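# Reset a thermostatic head following the pictured manual

## Task

Put the thermostatic head back into its reset state by following the steps shown in the reference image called 'manual'. It counts only if the head stays reset once the robot lets go, and nothing has fallen or been left off the table.

## Robot and tools

Robot: two arms, left_arm (scene +y side) and right_arm, each ending in a 16-motor four-finger hand (index, middle, ring, thumb). right_arm has a right hand; left_arm has its mirror image, a left hand. Arm names are not image sides.

Frames: the scene frame has its origin at table-top height midway between the nominal arm bases, +z up, +x out over the table. The true bases sit at left_arm (+0.004, +0.303, +0.038) m and right_arm (-0.034, -0.225, +0.017) m, each yawed very slightly (quat_wxyz (+1.000,0,0,+0.017) and (+1.000,0,0,-0.012)). Hand positions, targets, velocities and wrist-camera poses are reported in each arm's own base frame. Fixed cameras and the table use the scene frame. Reported hand positions can be a few cm off, more at long reach.

Hand point axes (right hand): +z along straight fingers toward the tips, +x across the palm away from the thumb, +y out of the palm face (palm surface at y = -0.062). On the left hand +x points toward the thumb instead. A rigid mast behind the wrist on the palm side can collide with things.

execute_actions: argument actions is a list of actions; each action is a table of 0 to 15 rows, one row per 1/30 s step, and lasts 0.5 s (a short table repeats its final row). Each row is a single list of 48 numbers, all in [-1, 1], covering both arms even if one is idle: left_arm dx, dy, dz, rx, ry, rz; then 16 left hand motor goals; left current_limit, speed; then the same 24 numbers for right_arm.
- dx, dy, dz, rx, ry, rz are an offset, not a pose: they are measured from the arm's Hand target as it stood when the action began, along that arm's base axes. Every row in an action refers to that same start, so rows do not accumulate inside an action, but a following action starts from the new target, so repeating an offset moves further. Scale: 1.0 = 0.6 m for dx/dy/dz and 180 degrees for the rotation; rx, ry, rz form one rotation vector, turning about the Hand target position. A translation longer than 1.0 is scaled down along its direction.
- The 16 motor numbers are absolute goal angles, mapped linearly between each hinge's stops, in this order: index_mcp, index_abd, index_pip, index_dip, middle_mcp, middle_abd, middle_pip, middle_dip, ring_mcp, ring_abd, ring_pip, ring_dip, thumb_cmc, thumb_axl, thumb_mcp, thumb_ipl. Straight values: finger _mcp -0.75, _abd 0.00, _pip -0.58, _dip -0.70; thumb_cmc -0.71, thumb_axl -0.68, thumb_mcp -0.23, thumb_ipl -0.17. Toward +1 the finger joints curl toward the palm (abd swings away from the thumb); thumb_cmc brings the thumb in front of the palm. A 0 is a real goal; to leave a hand unchanged, resend its hand_goal, hand_current_limit and hand_speed.
- current_limit: -1 to +1 maps to 0 to 550 mA (floor 11 mA); it also limits hinge speed and very low values may not lift a finger. speed: goals move at (speed+1)/2 of 8.5 rad/s. Initial values +0.4 and -0.6; settings persist.
- cameras: list of names, ["all"] or []; default is all images for an empty actions list, none otherwise. Sending actions: [] just returns state and images.

Results: end_effector_position (m) and end_effector_quat_wxyz per arm in its base frame; Hand target (the commanded pose after clipping, base for the next offset); joint positions, velocities and torques; hand_goal, hand_measured, hand_current_ma, hand_state (moving, goal, blocked, overload) per motor in the order above; hand_current_limit, hand_speed; motor temperatures; some intermediate step positions.

Motion behaviour: orientation commands are clipped to 40 degrees from the measured orientation each step. The hand often stops short of the target and the arm sags downward under load; resending (even an all-zero action) re-requests the target, and any remaining gap can be sent as a further offset. Tiny moves may not start. To stop pushing on something, command the target back beyond the hand point. Near the first joint's axis, small hand moves can swing the whole arm.

Gripping: a finger presses only while its goal lies past the object surface, harder the further past, capped by current_limit. Current at or above 495 mA for 5 s accumulated shuts the motor down for 10 s (overload). If an arm is stopped, new hand numbers are discarded.

Other tools: zoom_image(camera, region [x0, y0, x1, y1] in pixels, at most 504 by 504) enlarges part of the newest image from cam_head_left, cam_head_right, cam_high, cam_left_wrist or cam_right_wrist (all 672x504). show_instructions() shows the reference image(s). read_manual(section="licences") returns licence texts only. finished_scene(scene=1) ends the scene irreversibly; call it only once the head is reset and will stay so unheld.

Avoid: knocking or dropping anything off the table, releasing moving parts, striking fixed or heavy objects, very hard pushes, any contact or squeezing between the two hands or arms, and long stretched or blocked holds that heat motors (MOTOR HOT at 85 °C, arm drops at 100 °C). Loose objects may occasionally be nudged by outside forces.

Each tool is called as name(argument=value, ...), one argument or row to a line, values as JSON.

Reference images:

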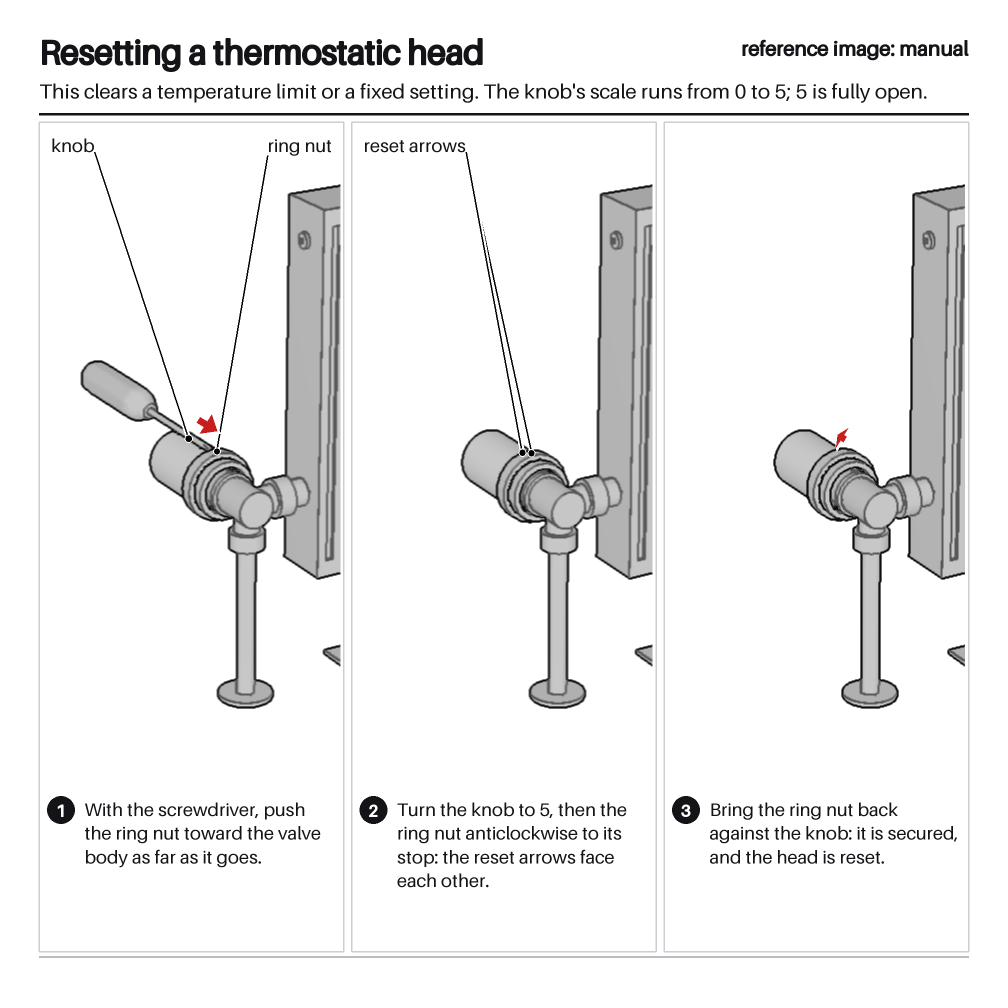

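## Session

execute_actions(
  actions=[],
)

Scene clock: 0.00 s.
left_arm: end_effector_position=(+0.1996, +0.0268, +0.1233) hand_goal=(-0.754, +0.000, -0.576, -0.696, -0.754, +0.000, -0.576, -0.696, -0.754, +0.000, -0.576, -0.696, -0.714, -0.678, -0.226, -0.168) hand_measured=(-0.754, +0.000, -0.576, -0.696, -0.754, +0.000, -0.576, -0.696, -0.754, +0.000, -0.576, -0.696, -0.714, -0.678, -0.226, -0.168) hand_current_ma=(+0, +0, +0, +0, +0, +0, +0, +0, +0, +0, +0, +0, +0, +0, +0, +0) hand_state=(goal, goal, goal, goal, goal, goal, goal, goal, goal, goal, goal, goal, goal, goal, goal, goal) hand_current_limit=0.40 hand_speed=-0.60 end_effector_quat_wxyz=(+0.016, -0.212, +0.946, -0.245) | right_arm: end_effector_position=(+0.6994, +0.0823, +0.1630) hand_goal=(-0.754, +0.000, -0.576, -0.696, -0.754, +0.000, -0.576, -0.696, -0.754, +0.000, -0.576, -0.696, -0.714, -0.678, -0.226, -0.168) hand_measured=(-0.754, +0.000, -0.576, -0.696, -0.754, +0.000, -0.576, -0.696, -0.754, +0.000, -0.576, -0.696, -0.714, -0.678, -0.226, -0.168) hand_current_ma=(+0, +0, +0, +0, +0, +0, +0, +0, +0, +0, +0, +0, +0, +0, +0, +0) hand_state=(goal, goal, goal, goal, goal, goal, goal, goal, goal, goal, goal, goal, goal, goal, goal, goal) hand_current_limit=0.40 hand_speed=-0.60 end_effector_quat_wxyz=(+0.301, -0.087, +0.942, -0.122)
Joint positions: left_arm=[0.208 0.963 0.72 -1.285 0.495 -1.814] | right_arm=[0.046 1.812 1.518 -0.644 0.205 -1.777]
Joint velocities: within noise
Joint torques (N m): no reading
Motor temperatures (°C): left_arm=[22 26 25 24 23 25] | right_arm=[25 31 24 24 23 27]
Heat: left arm: hottest shoulder 26 °C; right arm: hottest shoulder 31 °C.
Hand target: left_arm +0.2085, +0.0286, +0.1320; +0.029, -0.209, +0.946, -0.245 | right_arm +0.7086, +0.0827, +0.1785; +0.316, -0.085, +0.937, -0.122

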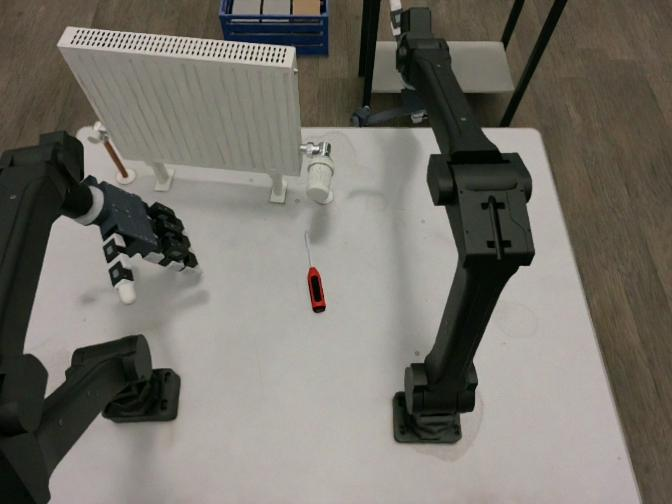

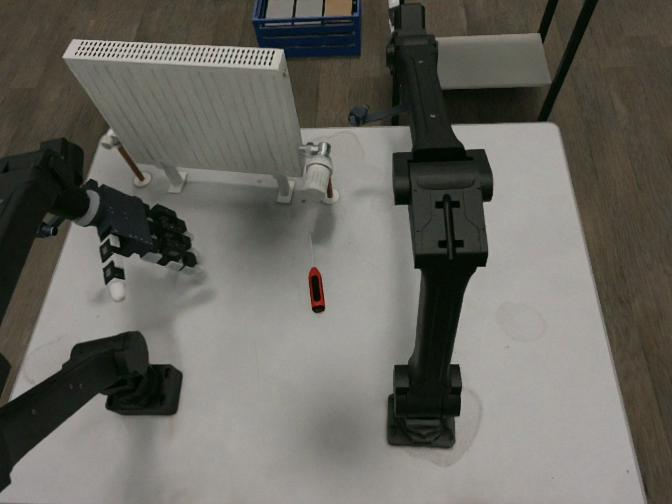

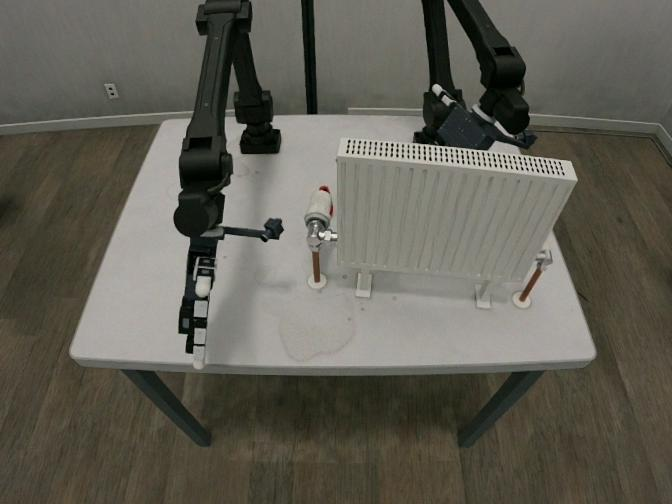

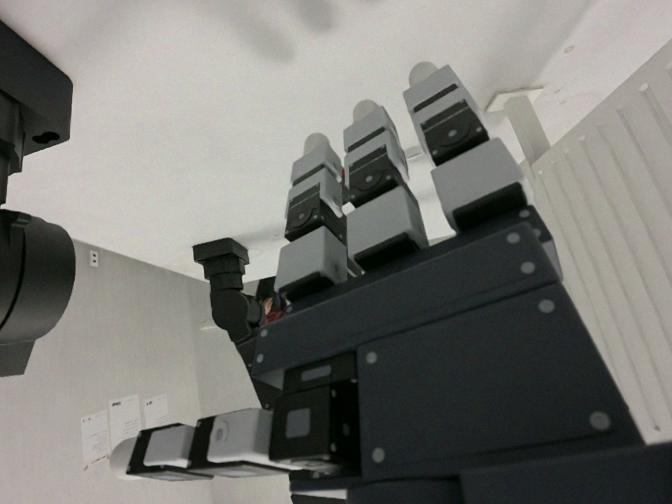

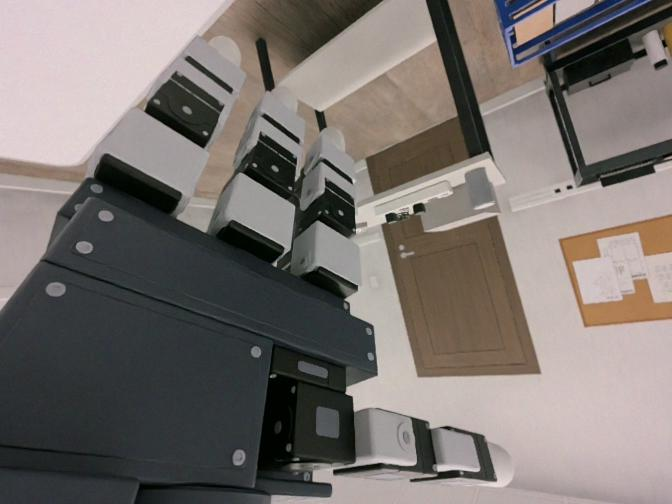

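zoom_image(
  camera="cam_head_left",
  region=[270, 120, 370, 220],
)

zoom_image(
  camera="cam_head_right",
  region=[270, 120, 370, 220],
)

zoom_image(
  camera="cam_high",
  region=[270, 170, 380, 300],
)

zoom_image(
  camera="cam_head_left",
  region=[250, 210, 370, 330],
)

Scaled by 5.040.

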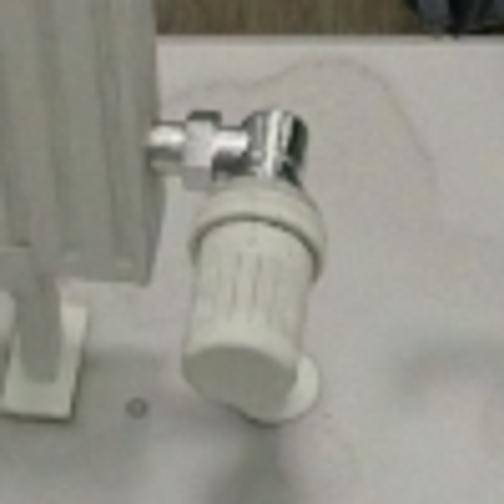

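Scaled by 5.040.

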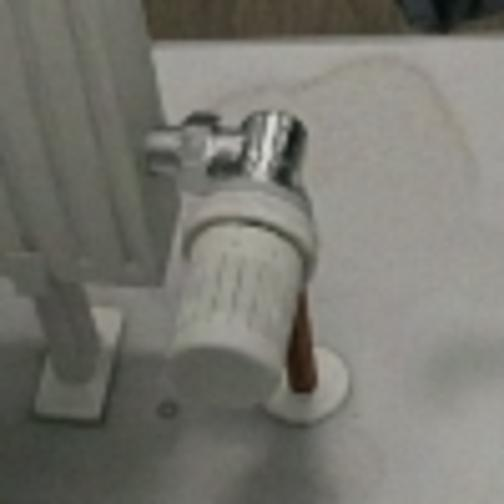

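Scaled by 3.877.

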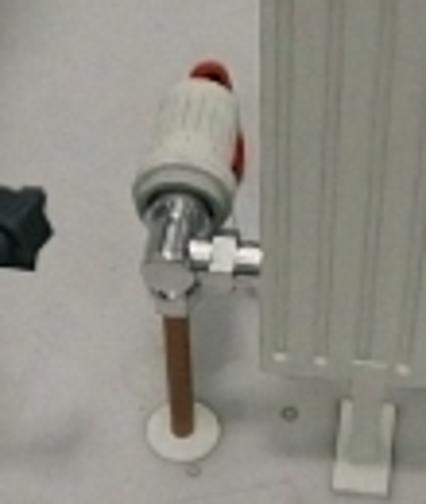

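Scaled by 4.200.

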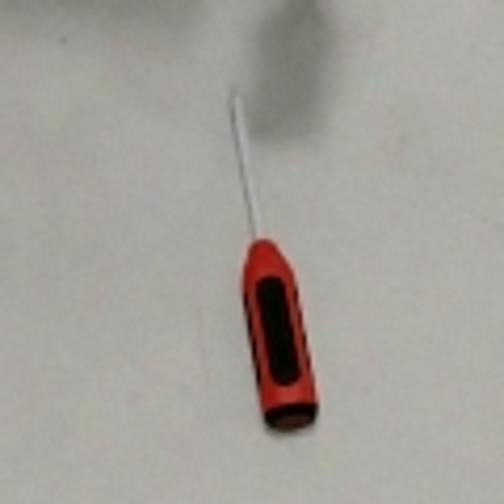

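execute_actions(
  actions=[
    [[0,0,0,0,0,0,-0.754,0,-0.576,-0.696,-0.754,0,-0.576,-0.696,-0.754,0,-0.576,-0.696,-0.714,-0.678,-0.226,-0.168,0.4,-0.6,0,0,0.15,0,0,0,-0.754,0,-0.576,-0.696,-0.754,0,-0.576,-0.696,-0.754,0,-0.576,-0.696,-0.714,-0.678,-0.226,-0.168,0.4,-0.6]],
    [[0,0,0,0,0,0,-0.754,0,-0.576,-0.696,-0.754,0,-0.576,-0.696,-0.754,0,-0.576,-0.696,-0.714,-0.678,-0.226,-0.168,0.4,-0.6,-0.07,0,0.13,0.02,0.05,-0.014,-0.754,0,-0.576,-0.696,-0.754,0,-0.576,-0.696,-0.754,0,-0.576,-0.696,-0.714,-0.678,-0.226,-0.168,0.4,-0.6]],
    [[0,0,0,0,0,0,-0.754,0,-0.576,-0.696,-0.754,0,-0.576,-0.696,-0.754,0,-0.576,-0.696,-0.714,-0.678,-0.226,-0.168,0.4,-0.6,-0.17,0.04,0,0.02,0.05,-0.014,-0.754,0,-0.576,-0.696,-0.754,0,-0.576,-0.696,-0.754,0,-0.576,-0.696,-0.714,-0.678,-0.226,-0.168,0.4,-0.6]],
    [[0,0,0,0,0,0,-0.754,0,-0.576,-0.696,-0.754,0,-0.576,-0.696,-0.754,0,-0.576,-0.696,-0.714,-0.678,-0.226,-0.168,0.4,-0.6,-0.17,0.05,0,0.02,0.05,-0.014,-0.754,0,-0.576,-0.696,-0.754,0,-0.576,-0.696,-0.754,0,-0.576,-0.696,-0.714,-0.678,-0.226,-0.168,0.4,-0.6]],
    [[0,0,0,0,0,0,-0.754,0,-0.576,-0.696,-0.754,0,-0.576,-0.696,-0.754,0,-0.576,-0.696,-0.714,-0.678,-0.226,-0.168,0.4,-0.6,-0.17,0.063,-0.1,0.02,0.05,-0.014,-0.754,0,-0.576,-0.696,-0.754,0,-0.576,-0.696,-0.754,0,-0.576,-0.696,-0.714,-0.678,-0.226,-0.168,0.4,-0.6]],
  ],
  cameras=["all"],
)

Scene clock: 95.07 s.
left_arm: end_effector_position=(+0.1996, +0.0268, +0.1233) hand_goal=(-0.754, +0.000, -0.576, -0.696, -0.754, +0.000, -0.576, -0.696, -0.754, +0.000, -0.576, -0.696, -0.714, -0.678, -0.226, -0.168) hand_measured=(-0.752, +0.000, -0.576, -0.696, -0.752, +0.000, -0.576, -0.696, -0.750, +0.000, -0.576, -0.696, -0.712, -0.678, -0.224, -0.168) hand_current_ma=(+10, +0, -2, +0, +10, +0, -2, +0, +12, +0, -2, +0, +5, +2, +7, +1) hand_state=(goal, goal, goal, goal, goal, goal, goal, goal, goal, goal, goal, goal, goal, goal, goal, goal) hand_current_limit=0.40 hand_speed=-0.60 end_effector_quat_wxyz=(+0.016, -0.212, +0.946, -0.245) | right_arm: end_effector_position=(+0.3616, +0.1717, +0.2849) hand_goal=(-0.754, +0.000, -0.576, -0.696, -0.754, +0.000, -0.576, -0.696, -0.754, +0.000, -0.576, -0.696, -0.714, -0.678, -0.226, -0.168) hand_measured=(-0.752, +0.000, -0.576, -0.696, -0.752, +0.000, -0.576, -0.696, -0.752, +0.000, -0.576, -0.696, -0.714, -0.678, -0.222, -0.168) hand_current_ma=(+6, -2, -3, +0, +7, -2, -3, +0, +6, -2, -3, +0, -1, +4, +20, +2) hand_state=(goal, goal, goal, goal, goal, goal, goal, goal, goal, goal, goal, goal, goal, goal, goal, goal) hand_current_limit=0.40 hand_speed=-0.60 end_effector_quat_wxyz=(+0.001, +0.002, +1.000, -0.002)
Joint positions: left_arm=[0.208 0.963 0.72 -1.285 0.495 -1.814] | right_arm=[0.255 1.253 1.309 -1.626 0.005 -1.313]
Joint torques (N m): left_arm=[1.61 -2.43 10.66 0.4 0.5 0.04] | right_arm=[1.61 -8.59 7.72 0.38 -0.1 0.06]
Motor temperatures (°C): left_arm=[22 26 33 24 24 25] | right_arm=[25 34 32 24 23 27]
Heat: left arm: hottest elbow 33 °C; right arm: hottest shoulder 34 °C.
Hand target: left_arm +0.2085, +0.0286, +0.1320; +0.029, -0.209, +0.946, -0.245 | right_arm +0.3606, +0.1745, +0.2864; +0.008, +0.002, +1.000, -0.001
Off the commanded pose: left_arm 0.013 m, 2 deg | right_arm 0.003 m, 1 deg.
Step readings (end_effector_position of left_arm | right_arm):
0: (+0.1996, +0.0268, +0.1233) | (+0.6994, +0.0823, +0.1630)
1: (+0.1996, +0.0268, +0.1233) | (+0.6993, +0.0823, +0.1630)
2: (+0.1996, +0.0268, +0.1233) | (+0.6979, +0.0822, +0.1631)
4: (+0.1996, +0.0268, +0.1233) | (+0.6925, +0.0820, +0.1651)
8: (+0.1996, +0.0268, +0.1233) | (+0.6889, +0.0818, +0.1871)
15: (+0.1996, +0.0268, +0.1233) | (+0.6962, +0.0821, +0.2398)
16: (+0.1996, +0.0268, +0.1233) | (+0.6967, +0.0822, +0.2435)
17: (+0.1996, +0.0268, +0.1233) | (+0.6938, +0.0832, +0.2478)
19: (+0.1996, +0.0268, +0.1233) | (+0.6818, +0.0851, +0.2526)
23: (+0.1996, +0.0268, +0.1233) | (+0.6620, +0.0866, +0.2759)
30: (+0.1996, +0.0268, +0.1233) | (+0.6583, +0.0869, +0.3197)
31: (+0.1996, +0.0268, +0.1233) | (+0.6575, +0.0869, +0.3216)
32: (+0.1996, +0.0268, +0.1233) | (+0.6533, +0.0875, +0.3233)
34: (+0.1996, +0.0268, +0.1233) | (+0.6354, +0.0901, +0.3210)
38: (+0.1996, +0.0268, +0.1233) | (+0.5922, +0.0941, +0.3233)
45: (+0.1996, +0.0268, +0.1233) | (+0.5699, +0.1021, +0.3513)
46: (+0.1996, +0.0268, +0.1233) | (+0.5688, +0.1028, +0.3527)
47: (+0.1996, +0.0268, +0.1233) | (+0.5629, +0.1056, +0.3517)
49: (+0.1996, +0.0268, +0.1233) | (+0.5416, +0.1096, +0.3439)
53: (+0.1996, +0.0268, +0.1233) | (+0.4893, +0.1242, +0.3311)
60: (+0.1996, +0.0268, +0.1233) | (+0.4677, +0.1358, +0.3473)
61: (+0.1996, +0.0268, +0.1233) | (+0.4667, +0.1358, +0.3479)
62: (+0.1996, +0.0268, +0.1233) | (+0.4616, +0.1383, +0.3444)
64: (+0.1996, +0.0268, +0.1233) | (+0.4405, +0.1429, +0.3287)
68: (+0.1996, +0.0268, +0.1233) | (+0.3833, +0.1617, +0.2876)
75: (+0.1996, +0.0268, +0.1233) | (+0.3608, +0.1727, +0.2807)
camera_calibration:
cam_right_wrist: T_world_to_cam=[[0.753617, 0.657312, 0.00143018, -0.354797], [0.432459, -0.497457, 0.752008, -0.332414], [0.495015, -0.566108, -0.659152, 0.228819], [0, 0, 0, 1]] pos_world=[0.297868, 0.197386, 0.401312]

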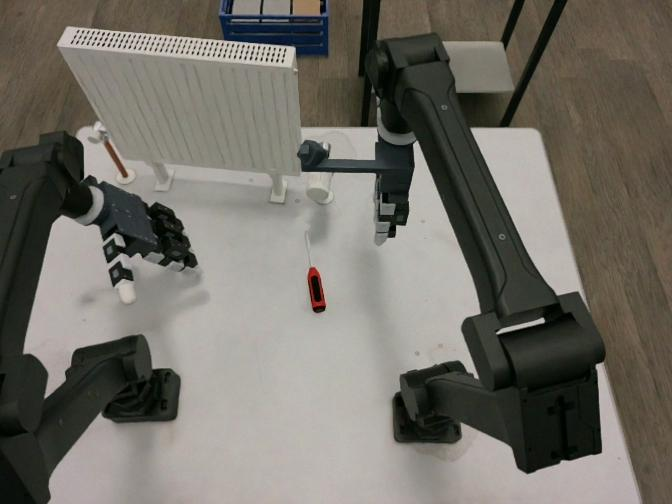

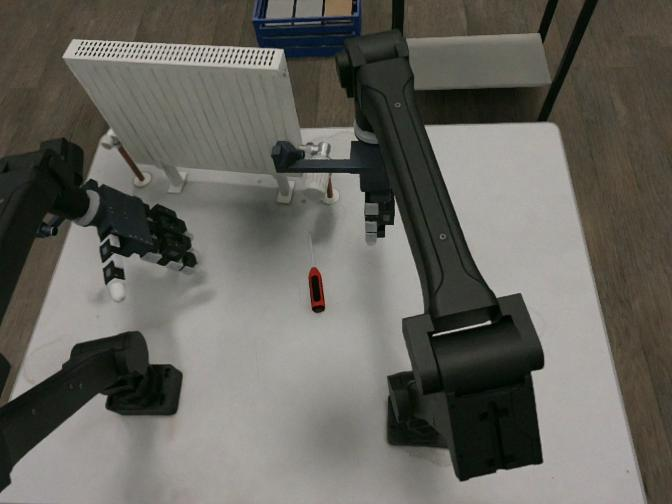

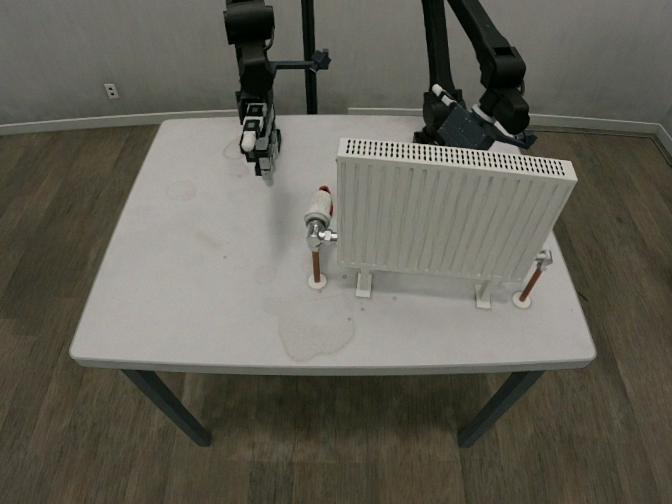

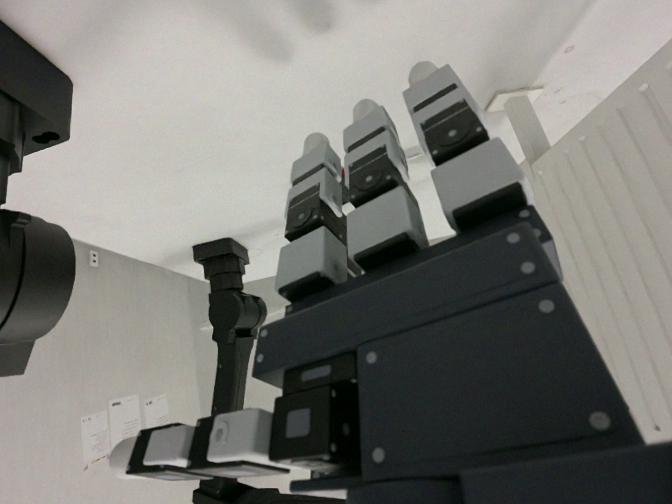

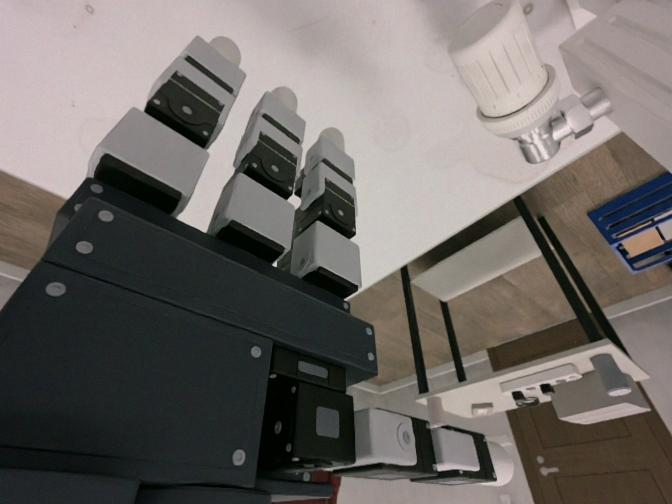

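zoom_image(
  camera="cam_right_wrist",
  region=[430, 0, 610, 180],
)

Scaled by 2.800.

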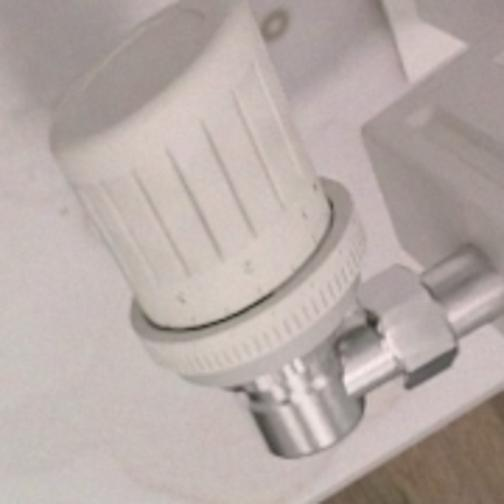

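execute_actions(
  actions=[
    [[0,0,0,0,0,0,-0.754,0,-0.576,-0.696,-0.754,0,-0.576,-0.696,-0.754,0,-0.576,-0.696,-0.714,-0.678,-0.226,-0.168,0.4,-0.6,0.054,0,-0.094,0,0,0,-0.754,0,-0.576,-0.696,-0.754,0,-0.576,-0.696,-0.754,0,-0.576,-0.696,-0.714,-0.678,-0.226,-0.168,0.4,-0.6]],
    [[0,0,0,0,0,0,-0.754,0,-0.576,-0.696,-0.754,0,-0.576,-0.696,-0.754,0,-0.576,-0.696,-0.714,-0.678,-0.226,-0.168,0.4,-0.6,0.054,0,-0.094,0,0,0,-0.754,0,-0.576,-0.696,-0.754,0,-0.576,-0.696,-0.754,0,-0.576,-0.696,-0.714,-0.678,-0.226,-0.168,0.4,-0.6]],
  ],
  cameras=["cam_right_wrist","cam_high"],
)

zoom_image(
  camera="cam_right_wrist",
  region=[400, 0, 672, 230],
)

Scene clock: 121.83 s.
left_arm: end_effector_position=(+0.1996, +0.0268, +0.1233) hand_goal=(-0.754, +0.000, -0.576, -0.696, -0.754, +0.000, -0.576, -0.696, -0.754, +0.000, -0.576, -0.696, -0.714, -0.678, -0.226, -0.168) hand_measured=(-0.752, +0.000, -0.576, -0.696, -0.752, +0.000, -0.576, -0.696, -0.750, +0.000, -0.576, -0.696, -0.712, -0.678, -0.224, -0.168) hand_current_ma=(+10, +0, -2, +0, +10, +0, -2, +0, +12, +0, -2, +0, +5, +2, +7, +1) hand_state=(goal, goal, goal, goal, goal, goal, goal, goal, goal, goal, goal, goal, goal, goal, goal, goal) hand_current_limit=0.40 hand_speed=-0.60 end_effector_quat_wxyz=(+0.016, -0.212, +0.946, -0.245) | right_arm: end_effector_position=(+0.4204, +0.1768, +0.1726) hand_goal=(-0.754, +0.000, -0.576, -0.696, -0.754, +0.000, -0.576, -0.696, -0.754, +0.000, -0.576, -0.696, -0.714, -0.678, -0.226, -0.168) hand_measured=(-0.752, +0.000, -0.576, -0.696, -0.752, +0.000, -0.576, -0.696, -0.752, +0.000, -0.576, -0.696, -0.714, -0.678, -0.222, -0.168) hand_current_ma=(+6, -2, -3, +0, +7, -2, -3, +0, +6, -2, -3, +0, -1, +4, +20, +2) hand_state=(goal, goal, goal, goal, goal, goal, goal, goal, goal, goal, goal, goal, goal, goal, goal, goal) hand_current_limit=0.40 hand_speed=-0.60 end_effector_quat_wxyz=(+0.002, +0.002, +1.000, -0.002)
Joint positions: left_arm=[0.208 0.963 0.72 -1.285 0.495 -1.814] | right_arm=[0.231 1.432 1.182 -1.317 0.006 -1.336]
Joint torques (N m): left_arm=[0.91 -3.19 10.41 0.46 0.49 -0.05] | right_arm=[0.44 -10.23 8.31 0.4 -0.09 -0.11]
Heat: left arm: hottest elbow 33 °C; right arm: hottest shoulder 33 °C.
Hand target: left_arm +0.2085, +0.0286, +0.1320; +0.029, -0.209, +0.946, -0.245 | right_arm +0.4254, +0.1747, +0.1736; +0.008, +0.002, +1.000, -0.001
Off the commanded pose: left_arm 0.013 m, 2 deg | right_arm 0.005 m, 1 deg.
Step readings (end_effector_position of left_arm | right_arm):
0: (+0.1996, +0.0268, +0.1233) | (+0.3616, +0.1717, +0.2849)
1: (+0.1996, +0.0268, +0.1233) | (+0.3617, +0.1717, +0.2847)
2: (+0.1996, +0.0268, +0.1233) | (+0.3635, +0.1722, +0.2825)
4: (+0.1996, +0.0268, +0.1233) | (+0.3696, +0.1738, +0.2753)
8: (+0.1996, +0.0268, +0.1233) | (+0.3794, +0.1761, +0.2488)
15: (+0.1996, +0.0268, +0.1233) | (+0.3877, +0.1778, +0.2308)
16: (+0.1996, +0.0268, +0.1233) | (+0.3881, +0.1780, +0.2309)
17: (+0.1996, +0.0268, +0.1233) | (+0.3905, +0.1781, +0.2298)
19: (+0.1996, +0.0268, +0.1233) | (+0.3989, +0.1788, +0.2243)
23: (+0.1996, +0.0268, +0.1233) | (+0.4139, +0.1773, +0.1967)
30: (+0.1996, +0.0268, +0.1233) | (+0.4198, +0.1766, +0.1725)
camera_calibration:
cam_right_wrist: T_world_to_cam=[[0.754382, 0.656425, 0.00380564, -0.402929], [0.429659, -0.498143, 0.753158, -0.269812], [0.496287, -0.566533, -0.657829, 0.127793], [0, 0, 0, 1]] pos_world=[0.356468, 0.202487, 0.28881]
Images, in order (width x height): cam_high 672x504, cam_right_wrist 672x504.

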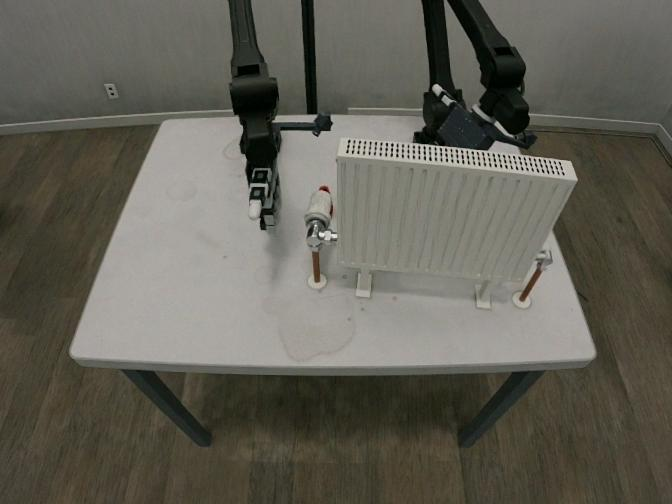

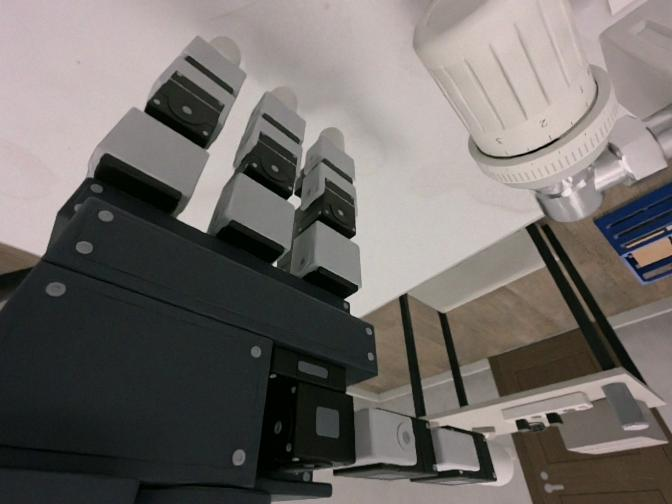

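Scaled by 1.853.

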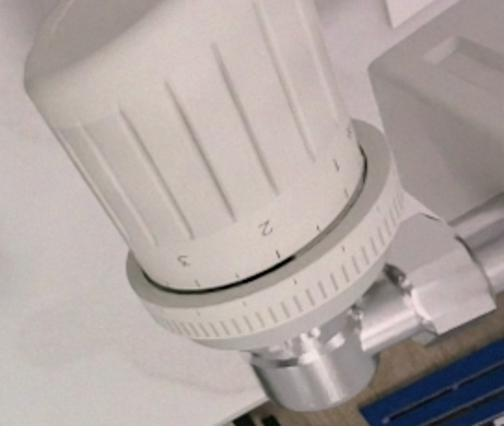

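zoom_image(
  camera="cam_right_wrist",
  region=[450, 40, 640, 200],
)

Scaled by 2.653.

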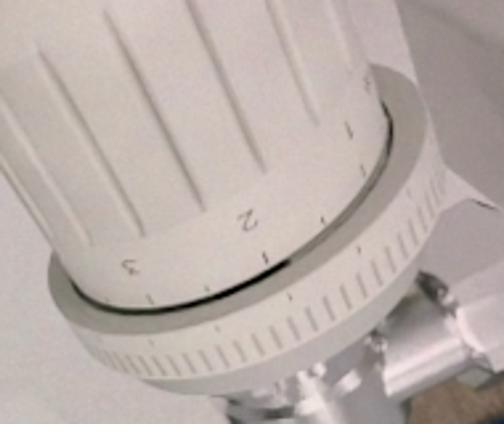

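execute_actions(
  actions=[
    [[0,0,0,0,0,0,-0.754,0,-0.576,-0.696,-0.754,0,-0.576,-0.696,-0.754,0,-0.576,-0.696,-0.714,-0.678,-0.226,-0.168,0.4,-0.6,0,0,0,0,0,0,-0.97,0,-0.8,-0.8,-0.97,0,-0.8,-0.8,-0.97,0,-0.8,-0.8,-0.714,-0.678,-0.226,-0.168,0.4,-0.6]],
    [[0,0,0,0,0,0,-0.754,0,-0.576,-0.696,-0.754,0,-0.576,-0.696,-0.754,0,-0.576,-0.696,-0.714,-0.678,-0.226,-0.168,0.4,-0.6,0.01,0.05,-0.04,0,0,0,-0.97,0,-0.8,-0.8,-0.97,0,-0.8,-0.8,-0.97,0,-0.8,-0.8,-0.714,-0.678,-0.226,-0.168,0.4,-0.6]],
  ],
  cameras=["cam_right_wrist"],
)

zoom_image(
  camera="cam_right_wrist",
  region=[400, 40, 640, 240],
)

Scene clock: 170.13 s.
left_arm: end_effector_position=(+0.1996, +0.0268, +0.1233) hand_goal=(-0.754, +0.000, -0.576, -0.696, -0.754, +0.000, -0.576, -0.696, -0.754, +0.000, -0.576, -0.696, -0.714, -0.678, -0.226, -0.168) hand_measured=(-0.752, +0.000, -0.576, -0.696, -0.752, +0.000, -0.576, -0.696, -0.750, +0.000, -0.576, -0.696, -0.712, -0.678, -0.224, -0.168) hand_current_ma=(+10, +0, -2, +0, +10, +0, -2, +0, +12, +0, -2, +0, +5, +2, +7, +1) hand_state=(goal, goal, goal, goal, goal, goal, goal, goal, goal, goal, goal, goal, goal, goal, goal, goal) hand_current_limit=0.40 hand_speed=-0.60 end_effector_quat_wxyz=(+0.016, -0.212, +0.946, -0.245) | right_arm: end_effector_position=(+0.4305, +0.2025, +0.1576) hand_goal=(-0.970, +0.000, -0.800, -0.800, -0.970, +0.000, -0.800, -0.800, -0.970, +0.000, -0.800, -0.800, -0.714, -0.678, -0.226, -0.168) hand_measured=(-0.962, +0.000, -0.796, -0.798, -0.962, +0.000, -0.794, -0.798, -0.962, +0.000, -0.794, -0.796, -0.714, -0.678, -0.222, -0.168) hand_current_ma=(+38, -2, +22, +12, +42, -2, +27, +12, +40, -2, +23, +14, -1, +4, +20, +2) hand_state=(goal, goal, goal, goal, goal, goal, goal, goal, goal, goal, goal, goal, goal, goal, goal, goal) hand_current_limit=0.40 hand_speed=-0.60 end_effector_quat_wxyz=(+0.012, +0.000, +1.000, +0.001)
Joint positions: left_arm=[0.208 0.963 0.72 -1.285 0.495 -1.814] | right_arm=[0.284 1.474 1.182 -1.256 0.005 -1.287]
Joint torques (N m): left_arm=[1.26 -2.08 10.56 0.47 0.49 -0.01] | right_arm=[1.44 -9.58 7.49 0.44 0.04 0.06]
Heat: left arm: hottest elbow 34 °C; right arm: hottest shoulder 32 °C.
Hand target: left_arm +0.2085, +0.0286, +0.1320; +0.029, -0.209, +0.946, -0.245 | right_arm +0.4314, +0.2046, +0.1497; +0.008, +0.002, +1.000, +0.000
Off the commanded pose: left_arm 0.013 m, 2 deg | right_arm 0.008 m, 1 deg.
Step readings (end_effector_position of left_arm | right_arm):
0: (+0.1996, +0.0268, +0.1233) | (+0.4204, +0.1768, +0.1726)
1: (+0.1996, +0.0268, +0.1233) | (+0.4204, +0.1768, +0.1726)
2: (+0.1996, +0.0268, +0.1233) | (+0.4204, +0.1771, +0.1728)
4: (+0.1996, +0.0268, +0.1233) | (+0.4204, +0.1771, +0.1728)
8: (+0.1996, +0.0268, +0.1233) | (+0.4204, +0.1769, +0.1727)
15: (+0.1996, +0.0268, +0.1233) | (+0.4206, +0.1765, +0.1727)
16: (+0.1996, +0.0268, +0.1233) | (+0.4206, +0.1766, +0.1727)
17: (+0.1996, +0.0268, +0.1233) | (+0.4217, +0.1771, +0.1729)
19: (+0.1996, +0.0268, +0.1233) | (+0.4258, +0.1802, +0.1720)
23: (+0.1996, +0.0268, +0.1233) | (+0.4296, +0.1935, +0.1654)
30: (+0.1996, +0.0268, +0.1233) | (+0.4299, +0.2026, +0.1575)
camera_calibration:
cam_right_wrist: T_world_to_cam=[[0.751554, 0.659289, 0.0224434, -0.429653], [0.417215, -0.501406, 0.757973, -0.244673], [0.510977, -0.560295, -0.651899, 0.119042], [0, 0, 0, 1]] pos_world=[0.364161, 0.227283, 0.272702]
Images, in order (width x height): cam_right_wrist 672x504.

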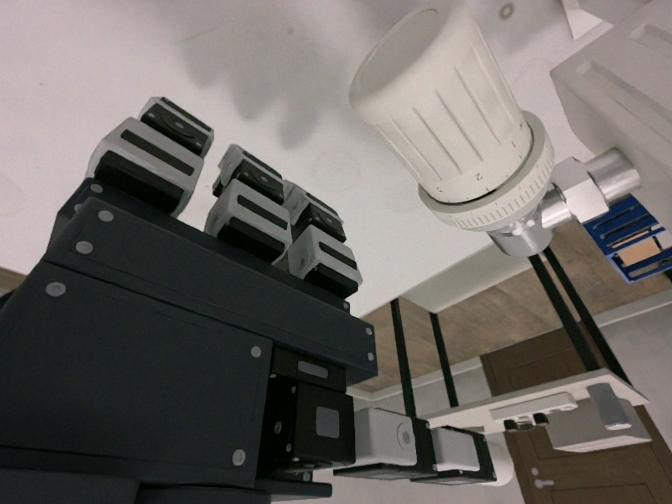

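Scaled by 2.100.

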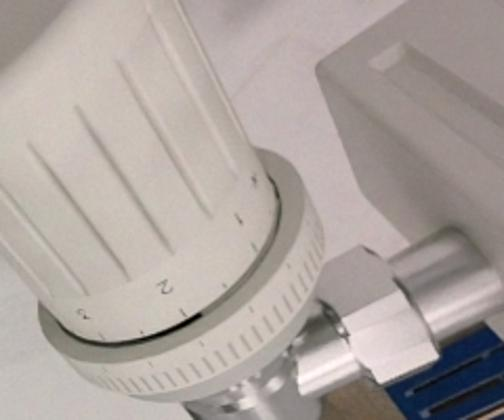

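zoom_image(
  camera="cam_right_wrist",
  region=[410, 120, 560, 250],
)

show_instructions(
)

Scaled by 3.360.

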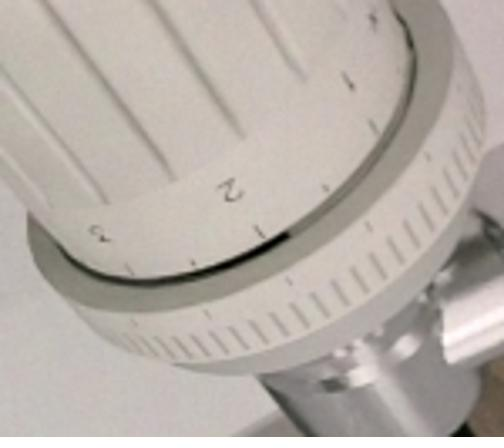

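Reference images for this scene: manual.

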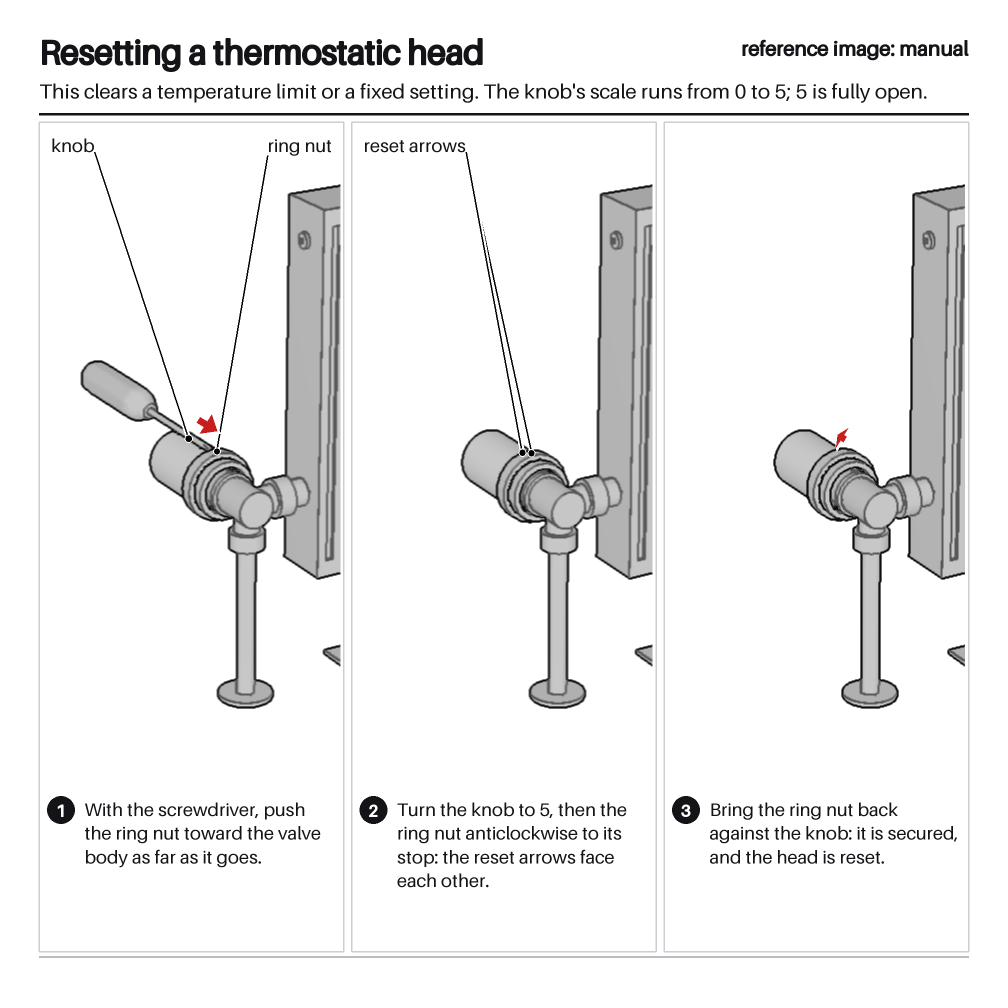

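zoom_image(
  camera="cam_right_wrist",
  region=[340, 0, 592, 252],
)

Scaled by 2.000.

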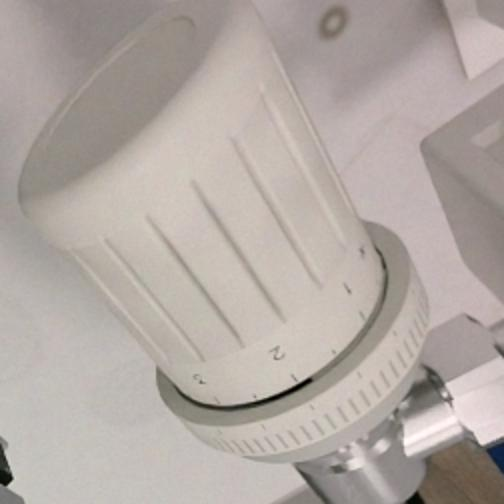

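execute_actions(
  actions=[
    [[0,0,0,0,0,0,-0.754,0,-0.576,-0.696,-0.754,0,-0.576,-0.696,-0.754,0,-0.576,-0.696,-0.714,-0.678,-0.226,-0.168,0.4,-0.6,-0.01,0,0.19,0,0,0,-0.97,0,-0.8,-0.8,-0.97,0,-0.8,-0.8,-0.97,0,-0.8,-0.8,-0.714,-0.678,-0.226,-0.168,0.4,-0.6]],
    [[0,0,0,0,0,0,-0.754,0,-0.576,-0.696,-0.754,0,-0.576,-0.696,-0.754,0,-0.576,-0.696,-0.714,-0.678,-0.226,-0.168,0.4,-0.6,-0.0123,0.022,0,0,0,-0.0317,-0.754,0,0.737,-0.696,-0.97,0,-0.8,-0.8,-0.97,0,-0.8,-0.8,-0.714,-0.678,-0.226,-0.168,0.4,-0.6]],
    [[0,0,0,0,0,0,-0.754,0,-0.576,-0.696,-0.754,0,-0.576,-0.696,-0.754,0,-0.576,-0.696,-0.714,-0.678,-0.226,-0.168,0.4,-0.6,0,0,-0.02,0,0,0,-0.754,0,0.737,-0.696,-0.97,0,-0.8,-0.8,-0.97,0,-0.8,-0.8,-0.714,-0.678,-0.226,-0.168,0.6,-0.6]],
  ],
  cameras=["cam_right_wrist","cam_high","cam_head_left"],
)

zoom_image(
  camera="cam_right_wrist",
  region=[300, 0, 552, 252],
)

Scene clock: 426.93 s.
left_arm: end_effector_position=(+0.1996, +0.0268, +0.1233) hand_goal=(-0.754, +0.000, -0.576, -0.696, -0.754, +0.000, -0.576, -0.696, -0.754, +0.000, -0.576, -0.696, -0.714, -0.678, -0.226, -0.168) hand_measured=(-0.752, +0.000, -0.576, -0.696, -0.752, +0.000, -0.576, -0.696, -0.750, +0.000, -0.576, -0.696, -0.712, -0.678, -0.224, -0.168) hand_current_ma=(+10, +0, -2, +0, +10, +0, -2, +0, +12, +0, -2, +0, +5, +2, +7, +1) hand_state=(goal, goal, goal, goal, goal, goal, goal, goal, goal, goal, goal, goal, goal, goal, goal, goal) hand_current_limit=0.40 hand_speed=-0.60 end_effector_quat_wxyz=(+0.016, -0.212, +0.946, -0.245) | right_arm: end_effector_position=(+0.4157, +0.2106, +0.2453) hand_goal=(-0.754, +0.000, +0.736, -0.696, -0.970, +0.000, -0.800, -0.800, -0.970, +0.000, -0.800, -0.800, -0.714, -0.678, -0.226, -0.168) hand_measured=(-0.806, -0.006, +0.180, -0.716, -0.962, +0.000, -0.794, -0.798, -0.962, +0.000, -0.796, -0.796, -0.714, -0.678, -0.222, -0.168) hand_current_ma=(-273, -20, -440, -95, +41, -2, +27, +12, +38, -2, +23, +14, -1, +4, +21, +2) hand_state=(blocked, goal, blocked, goal, goal, goal, goal, goal, goal, goal, goal, goal, goal, goal, goal, goal) hand_current_limit=0.60 hand_speed=-0.60 end_effector_quat_wxyz=(-0.003, +0.057, +0.998, -0.014)
Joint positions: left_arm=[0.208 0.963 0.72 -1.285 0.495 -1.814] | right_arm=[0.335 1.407 1.355 -1.535 0.023 -1.121]
Joint torques (N m): left_arm=[0.56 -1.32 10.35 0.39 0.5 0.03] | right_arm=[1.55 -10.75 8.39 0.75 -0.63 -0.06]
Heat: left arm: hottest elbow 36 °C; right arm: hottest shoulder 31 °C.
Hand target: left_arm +0.2085, +0.0286, +0.1320; +0.029, -0.209, +0.946, -0.245 | right_arm +0.4180, +0.2178, +0.2516; +0.008, +0.052, +0.999, -0.001
Off the commanded pose: left_arm 0.013 m, 2 deg | right_arm 0.010 m, 2 deg.
Step readings (end_effector_position of left_arm | right_arm):
0: (+0.1996, +0.0268, +0.1233) | (+0.4305, +0.2025, +0.1576)
1: (+0.1996, +0.0268, +0.1233) | (+0.4304, +0.2025, +0.1575)
2: (+0.1996, +0.0268, +0.1233) | (+0.4273, +0.2016, +0.1579)
4: (+0.1996, +0.0268, +0.1233) | (+0.4186, +0.1993, +0.1640)
8: (+0.1996, +0.0268, +0.1233) | (+0.4098, +0.1967, +0.1992)
15: (+0.1996, +0.0268, +0.1233) | (+0.4172, +0.1988, +0.2505)
16: (+0.1996, +0.0268, +0.1233) | (+0.4173, +0.1987, +0.2512)
17: (+0.1996, +0.0268, +0.1233) | (+0.4169, +0.1994, +0.2511)
19: (+0.1996, +0.0268, +0.1233) | (+0.4169, +0.2006, +0.2507)
23: (+0.1996, +0.0268, +0.1233) | (+0.4150, +0.2101, +0.2506)
30: (+0.1996, +0.0268, +0.1233) | (+0.4147, +0.2152, +0.2504)
31: (+0.1996, +0.0268, +0.1233) | (+0.4150, +0.2151, +0.2504)
32: (+0.1996, +0.0268, +0.1233) | (+0.4153, +0.2148, +0.2503)
34: (+0.1996, +0.0268, +0.1233) | (+0.4158, +0.2140, +0.2501)
38: (+0.1996, +0.0268, +0.1233) | (+0.4160, +0.2120, +0.2478)
45: (+0.1996, +0.0268, +0.1233) | (+0.4156, +0.2106, +0.2453)
camera_calibration:
cam_right_wrist: T_world_to_cam=[[0.822055, 0.569097, -0.0188261, -0.426067], [0.381535, -0.525978, 0.760117, -0.281515], [0.422679, -0.632041, -0.649513, 0.239471], [0, 0, 0, 1]] pos_world=[0.356439, 0.245758, 0.361503]
Images, in order (width x height): cam_head_left 672x504, cam_high 672x504, cam_right_wrist 672x504.

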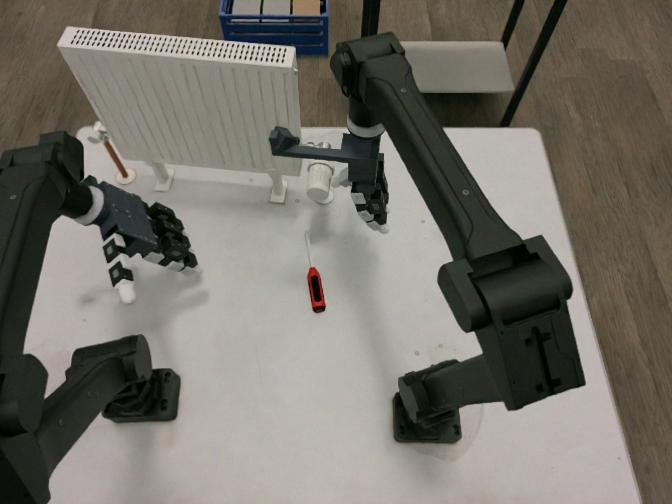

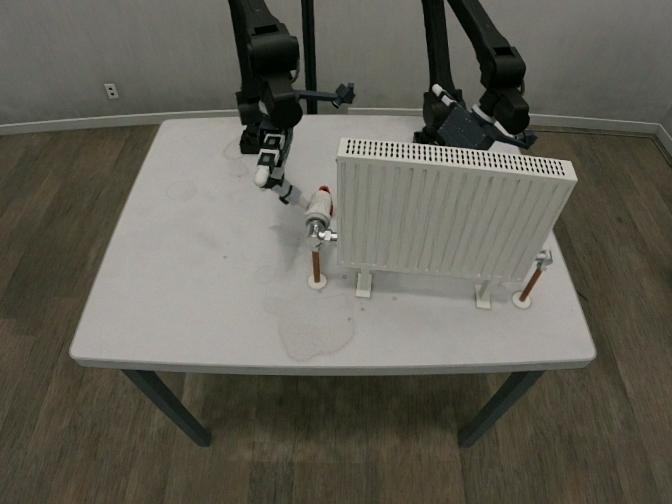

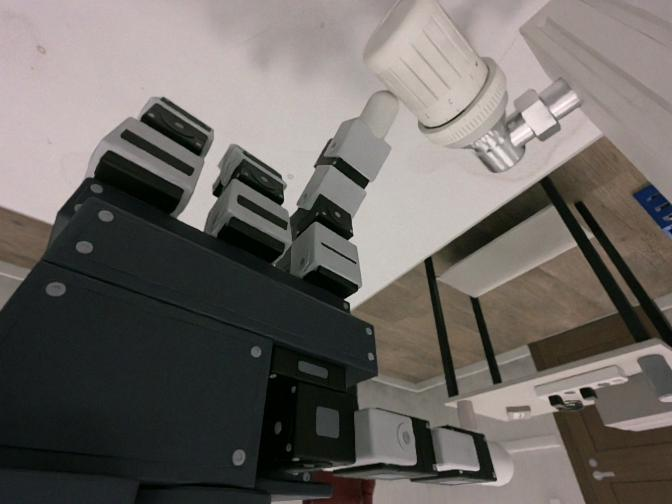

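Scaled by 2.000.

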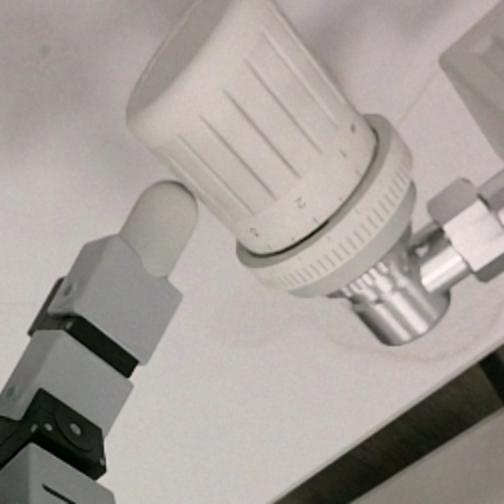

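execute_actions(
  actions=[
    [[0,0,0,0,0,0,-0.754,0,-0.576,-0.696,-0.754,0,-0.576,-0.696,-0.754,0,-0.576,-0.696,-0.714,-0.678,-0.226,-0.168,0.4,-0.6,0,-0.03,0.14,0,0,0,-0.754,0,-0.2,-0.696,-0.97,0,-0.8,-0.8,-0.97,0,-0.8,-0.8,-0.714,-0.678,-0.226,-0.168,0.4,-0.6]],
    [[0,0,0,0,0,0,-0.754,0,-0.576,-0.696,-0.754,0,-0.576,-0.696,-0.754,0,-0.576,-0.696,-0.714,-0.678,-0.226,-0.168,0.4,-0.6,0,0.03,0,0,0,0,-0.754,0,0.737,-0.696,-0.97,0,-0.8,-0.8,-0.97,0,-0.8,-0.8,-0.714,-0.678,-0.226,-0.168,0.4,-0.6]],
    [[0,0,0,0,0,0,-0.754,0,-0.576,-0.696,-0.754,0,-0.576,-0.696,-0.754,0,-0.576,-0.696,-0.714,-0.678,-0.226,-0.168,0.4,-0.6,0,0,-0.09,0,0,0,-0.754,0,0.737,-0.696,-0.97,0,-0.8,-0.8,-0.97,0,-0.8,-0.8,-0.714,-0.678,-0.226,-0.168,0.4,-0.6]],
    [[0,0,0,0,0,0,-0.754,0,-0.576,-0.696,-0.754,0,-0.576,-0.696,-0.754,0,-0.576,-0.696,-0.714,-0.678,-0.226,-0.168,0.4,-0.6,0,0,-0.05,0,0,0,-0.754,0,0.737,-0.696,-0.97,0,-0.8,-0.8,-0.97,0,-0.8,-0.8,-0.714,-0.678,-0.226,-0.168,0.4,-0.6]],
  ],
  cameras=["cam_right_wrist"],
)

zoom_image(
  camera="cam_right_wrist",
  region=[300, 0, 552, 252],
)

Scene clock: 451.17 s.
left_arm: end_effector_position=(+0.1996, +0.0268, +0.1233) hand_goal=(-0.754, +0.000, -0.576, -0.696, -0.754, +0.000, -0.576, -0.696, -0.754, +0.000, -0.576, -0.696, -0.714, -0.678, -0.226, -0.168) hand_measured=(-0.752, +0.000, -0.576, -0.696, -0.752, +0.000, -0.576, -0.696, -0.750, +0.000, -0.576, -0.696, -0.712, -0.678, -0.224, -0.168) hand_current_ma=(+10, +0, -2, +0, +10, +0, -2, +0, +12, +0, -2, +0, +5, +2, +7, +1) hand_state=(goal, goal, goal, goal, goal, goal, goal, goal, goal, goal, goal, goal, goal, goal, goal, goal) hand_current_limit=0.40 hand_speed=-0.60 end_effector_quat_wxyz=(+0.016, -0.212, +0.946, -0.245) | right_arm: end_effector_position=(+0.4167, +0.2123, +0.2565) hand_goal=(-0.754, +0.000, +0.736, -0.696, -0.970, +0.000, -0.800, -0.800, -0.970, +0.000, -0.800, -0.800, -0.714, -0.678, -0.226, -0.168) hand_measured=(-0.756, -0.002, +0.730, -0.698, -0.962, +0.000, -0.794, -0.798, -0.962, +0.000, -0.796, -0.796, -0.714, -0.678, -0.222, -0.168) hand_current_ma=(-10, -12, -31, -12, +41, -2, +27, +12, +38, -2, +22, +14, -1, +4, +21, +2) hand_state=(goal, goal, goal, goal, goal, goal, goal, goal, goal, goal, goal, goal, goal, goal, goal, goal) hand_current_limit=0.40 hand_speed=-0.60 end_effector_quat_wxyz=(+0.008, +0.054, +0.999, +0.000)
Joint positions: left_arm=[0.208 0.963 0.72 -1.285 0.495 -1.814] | right_arm=[0.33 1.391 1.36 -1.525 0.007 -1.133]
Joint torques (N m): left_arm=[1.79 -1.85 10.48 0.64 0.47 0.01] | right_arm=[1.9 -9.05 8.03 0.43 0.05 0.05]
Heat: left arm: hottest elbow 36 °C; right arm: hottest shoulder 31 °C.
Hand target: left_arm +0.2085, +0.0286, +0.1320; +0.029, -0.209, +0.946, -0.245 | right_arm +0.4179, +0.2178, +0.2516; +0.008, +0.052, +0.999, -0.001
Off the commanded pose: left_arm 0.013 m, 2 deg | right_arm 0.007 m, 0 deg.
Step readings (end_effector_position of left_arm | right_arm):
0: (+0.1996, +0.0268, +0.1233) | (+0.4157, +0.2105, +0.2451)
1: (+0.1996, +0.0268, +0.1233) | (+0.4157, +0.2105, +0.2451)
2: (+0.1996, +0.0268, +0.1233) | (+0.4141, +0.2097, +0.2452)
4: (+0.1996, +0.0268, +0.1233) | (+0.4096, +0.2082, +0.2514)
8: (+0.1996, +0.0268, +0.1233) | (+0.4072, +0.2045, +0.2818)
15: (+0.1996, +0.0268, +0.1233) | (+0.4089, +0.2016, +0.3163)
16: (+0.1996, +0.0268, +0.1233) | (+0.4091, +0.2012, +0.3166)
17: (+0.1996, +0.0268, +0.1233) | (+0.4091, +0.2012, +0.3166)
19: (+0.1996, +0.0268, +0.1233) | (+0.4087, +0.2018, +0.3164)
23: (+0.1996, +0.0268, +0.1233) | (+0.4077, +0.2059, +0.3170)
30: (+0.1996, +0.0268, +0.1233) | (+0.4072, +0.2101, +0.3179)
31: (+0.1996, +0.0268, +0.1233) | (+0.4072, +0.2100, +0.3179)
32: (+0.1996, +0.0268, +0.1233) | (+0.4078, +0.2101, +0.3177)
34: (+0.1996, +0.0268, +0.1233) | (+0.4111, +0.2108, +0.3161)
38: (+0.1996, +0.0268, +0.1233) | (+0.4139, +0.2113, +0.3021)
45: (+0.1996, +0.0268, +0.1233) | (+0.4158, +0.2121, +0.2866)
46: (+0.1996, +0.0268, +0.1233) | (+0.4160, +0.2122, +0.2863)
47: (+0.1996, +0.0268, +0.1233) | (+0.4167, +0.2125, +0.2844)
49: (+0.1996, +0.0268, +0.1233) | (+0.4185, +0.2130, +0.2785)
53: (+0.1996, +0.0268, +0.1233) | (+0.4152, +0.2119, +0.2597)
60: (+0.1996, +0.0268, +0.1233) | (+0.4164, +0.2123, +0.2564)
camera_calibration:
cam_right_wrist: T_world_to_cam=[[0.817754, 0.575341, 0.016168, -0.436097], [0.366739, -0.542499, 0.755776, -0.278666], [0.4436, -0.612109, -0.654631, 0.235775], [0, 0, 0, 1]] pos_world=[0.354229, 0.244048, 0.372005]
Images, in order (width x height): cam_right_wrist 672x504.

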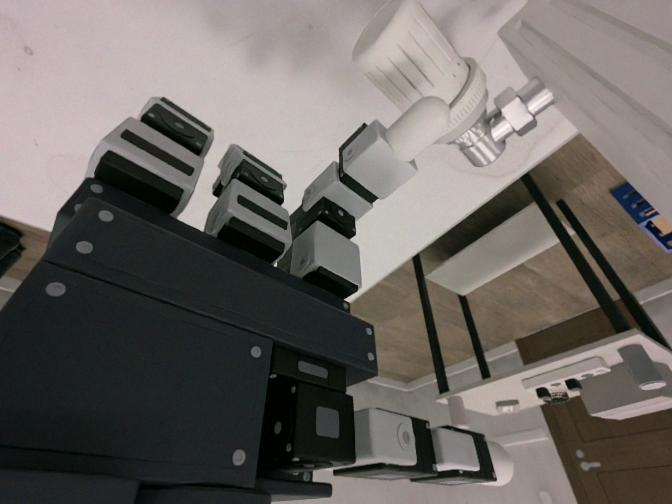

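Scaled by 2.000.

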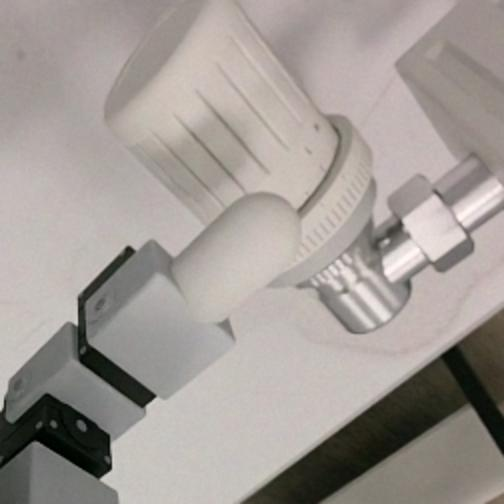

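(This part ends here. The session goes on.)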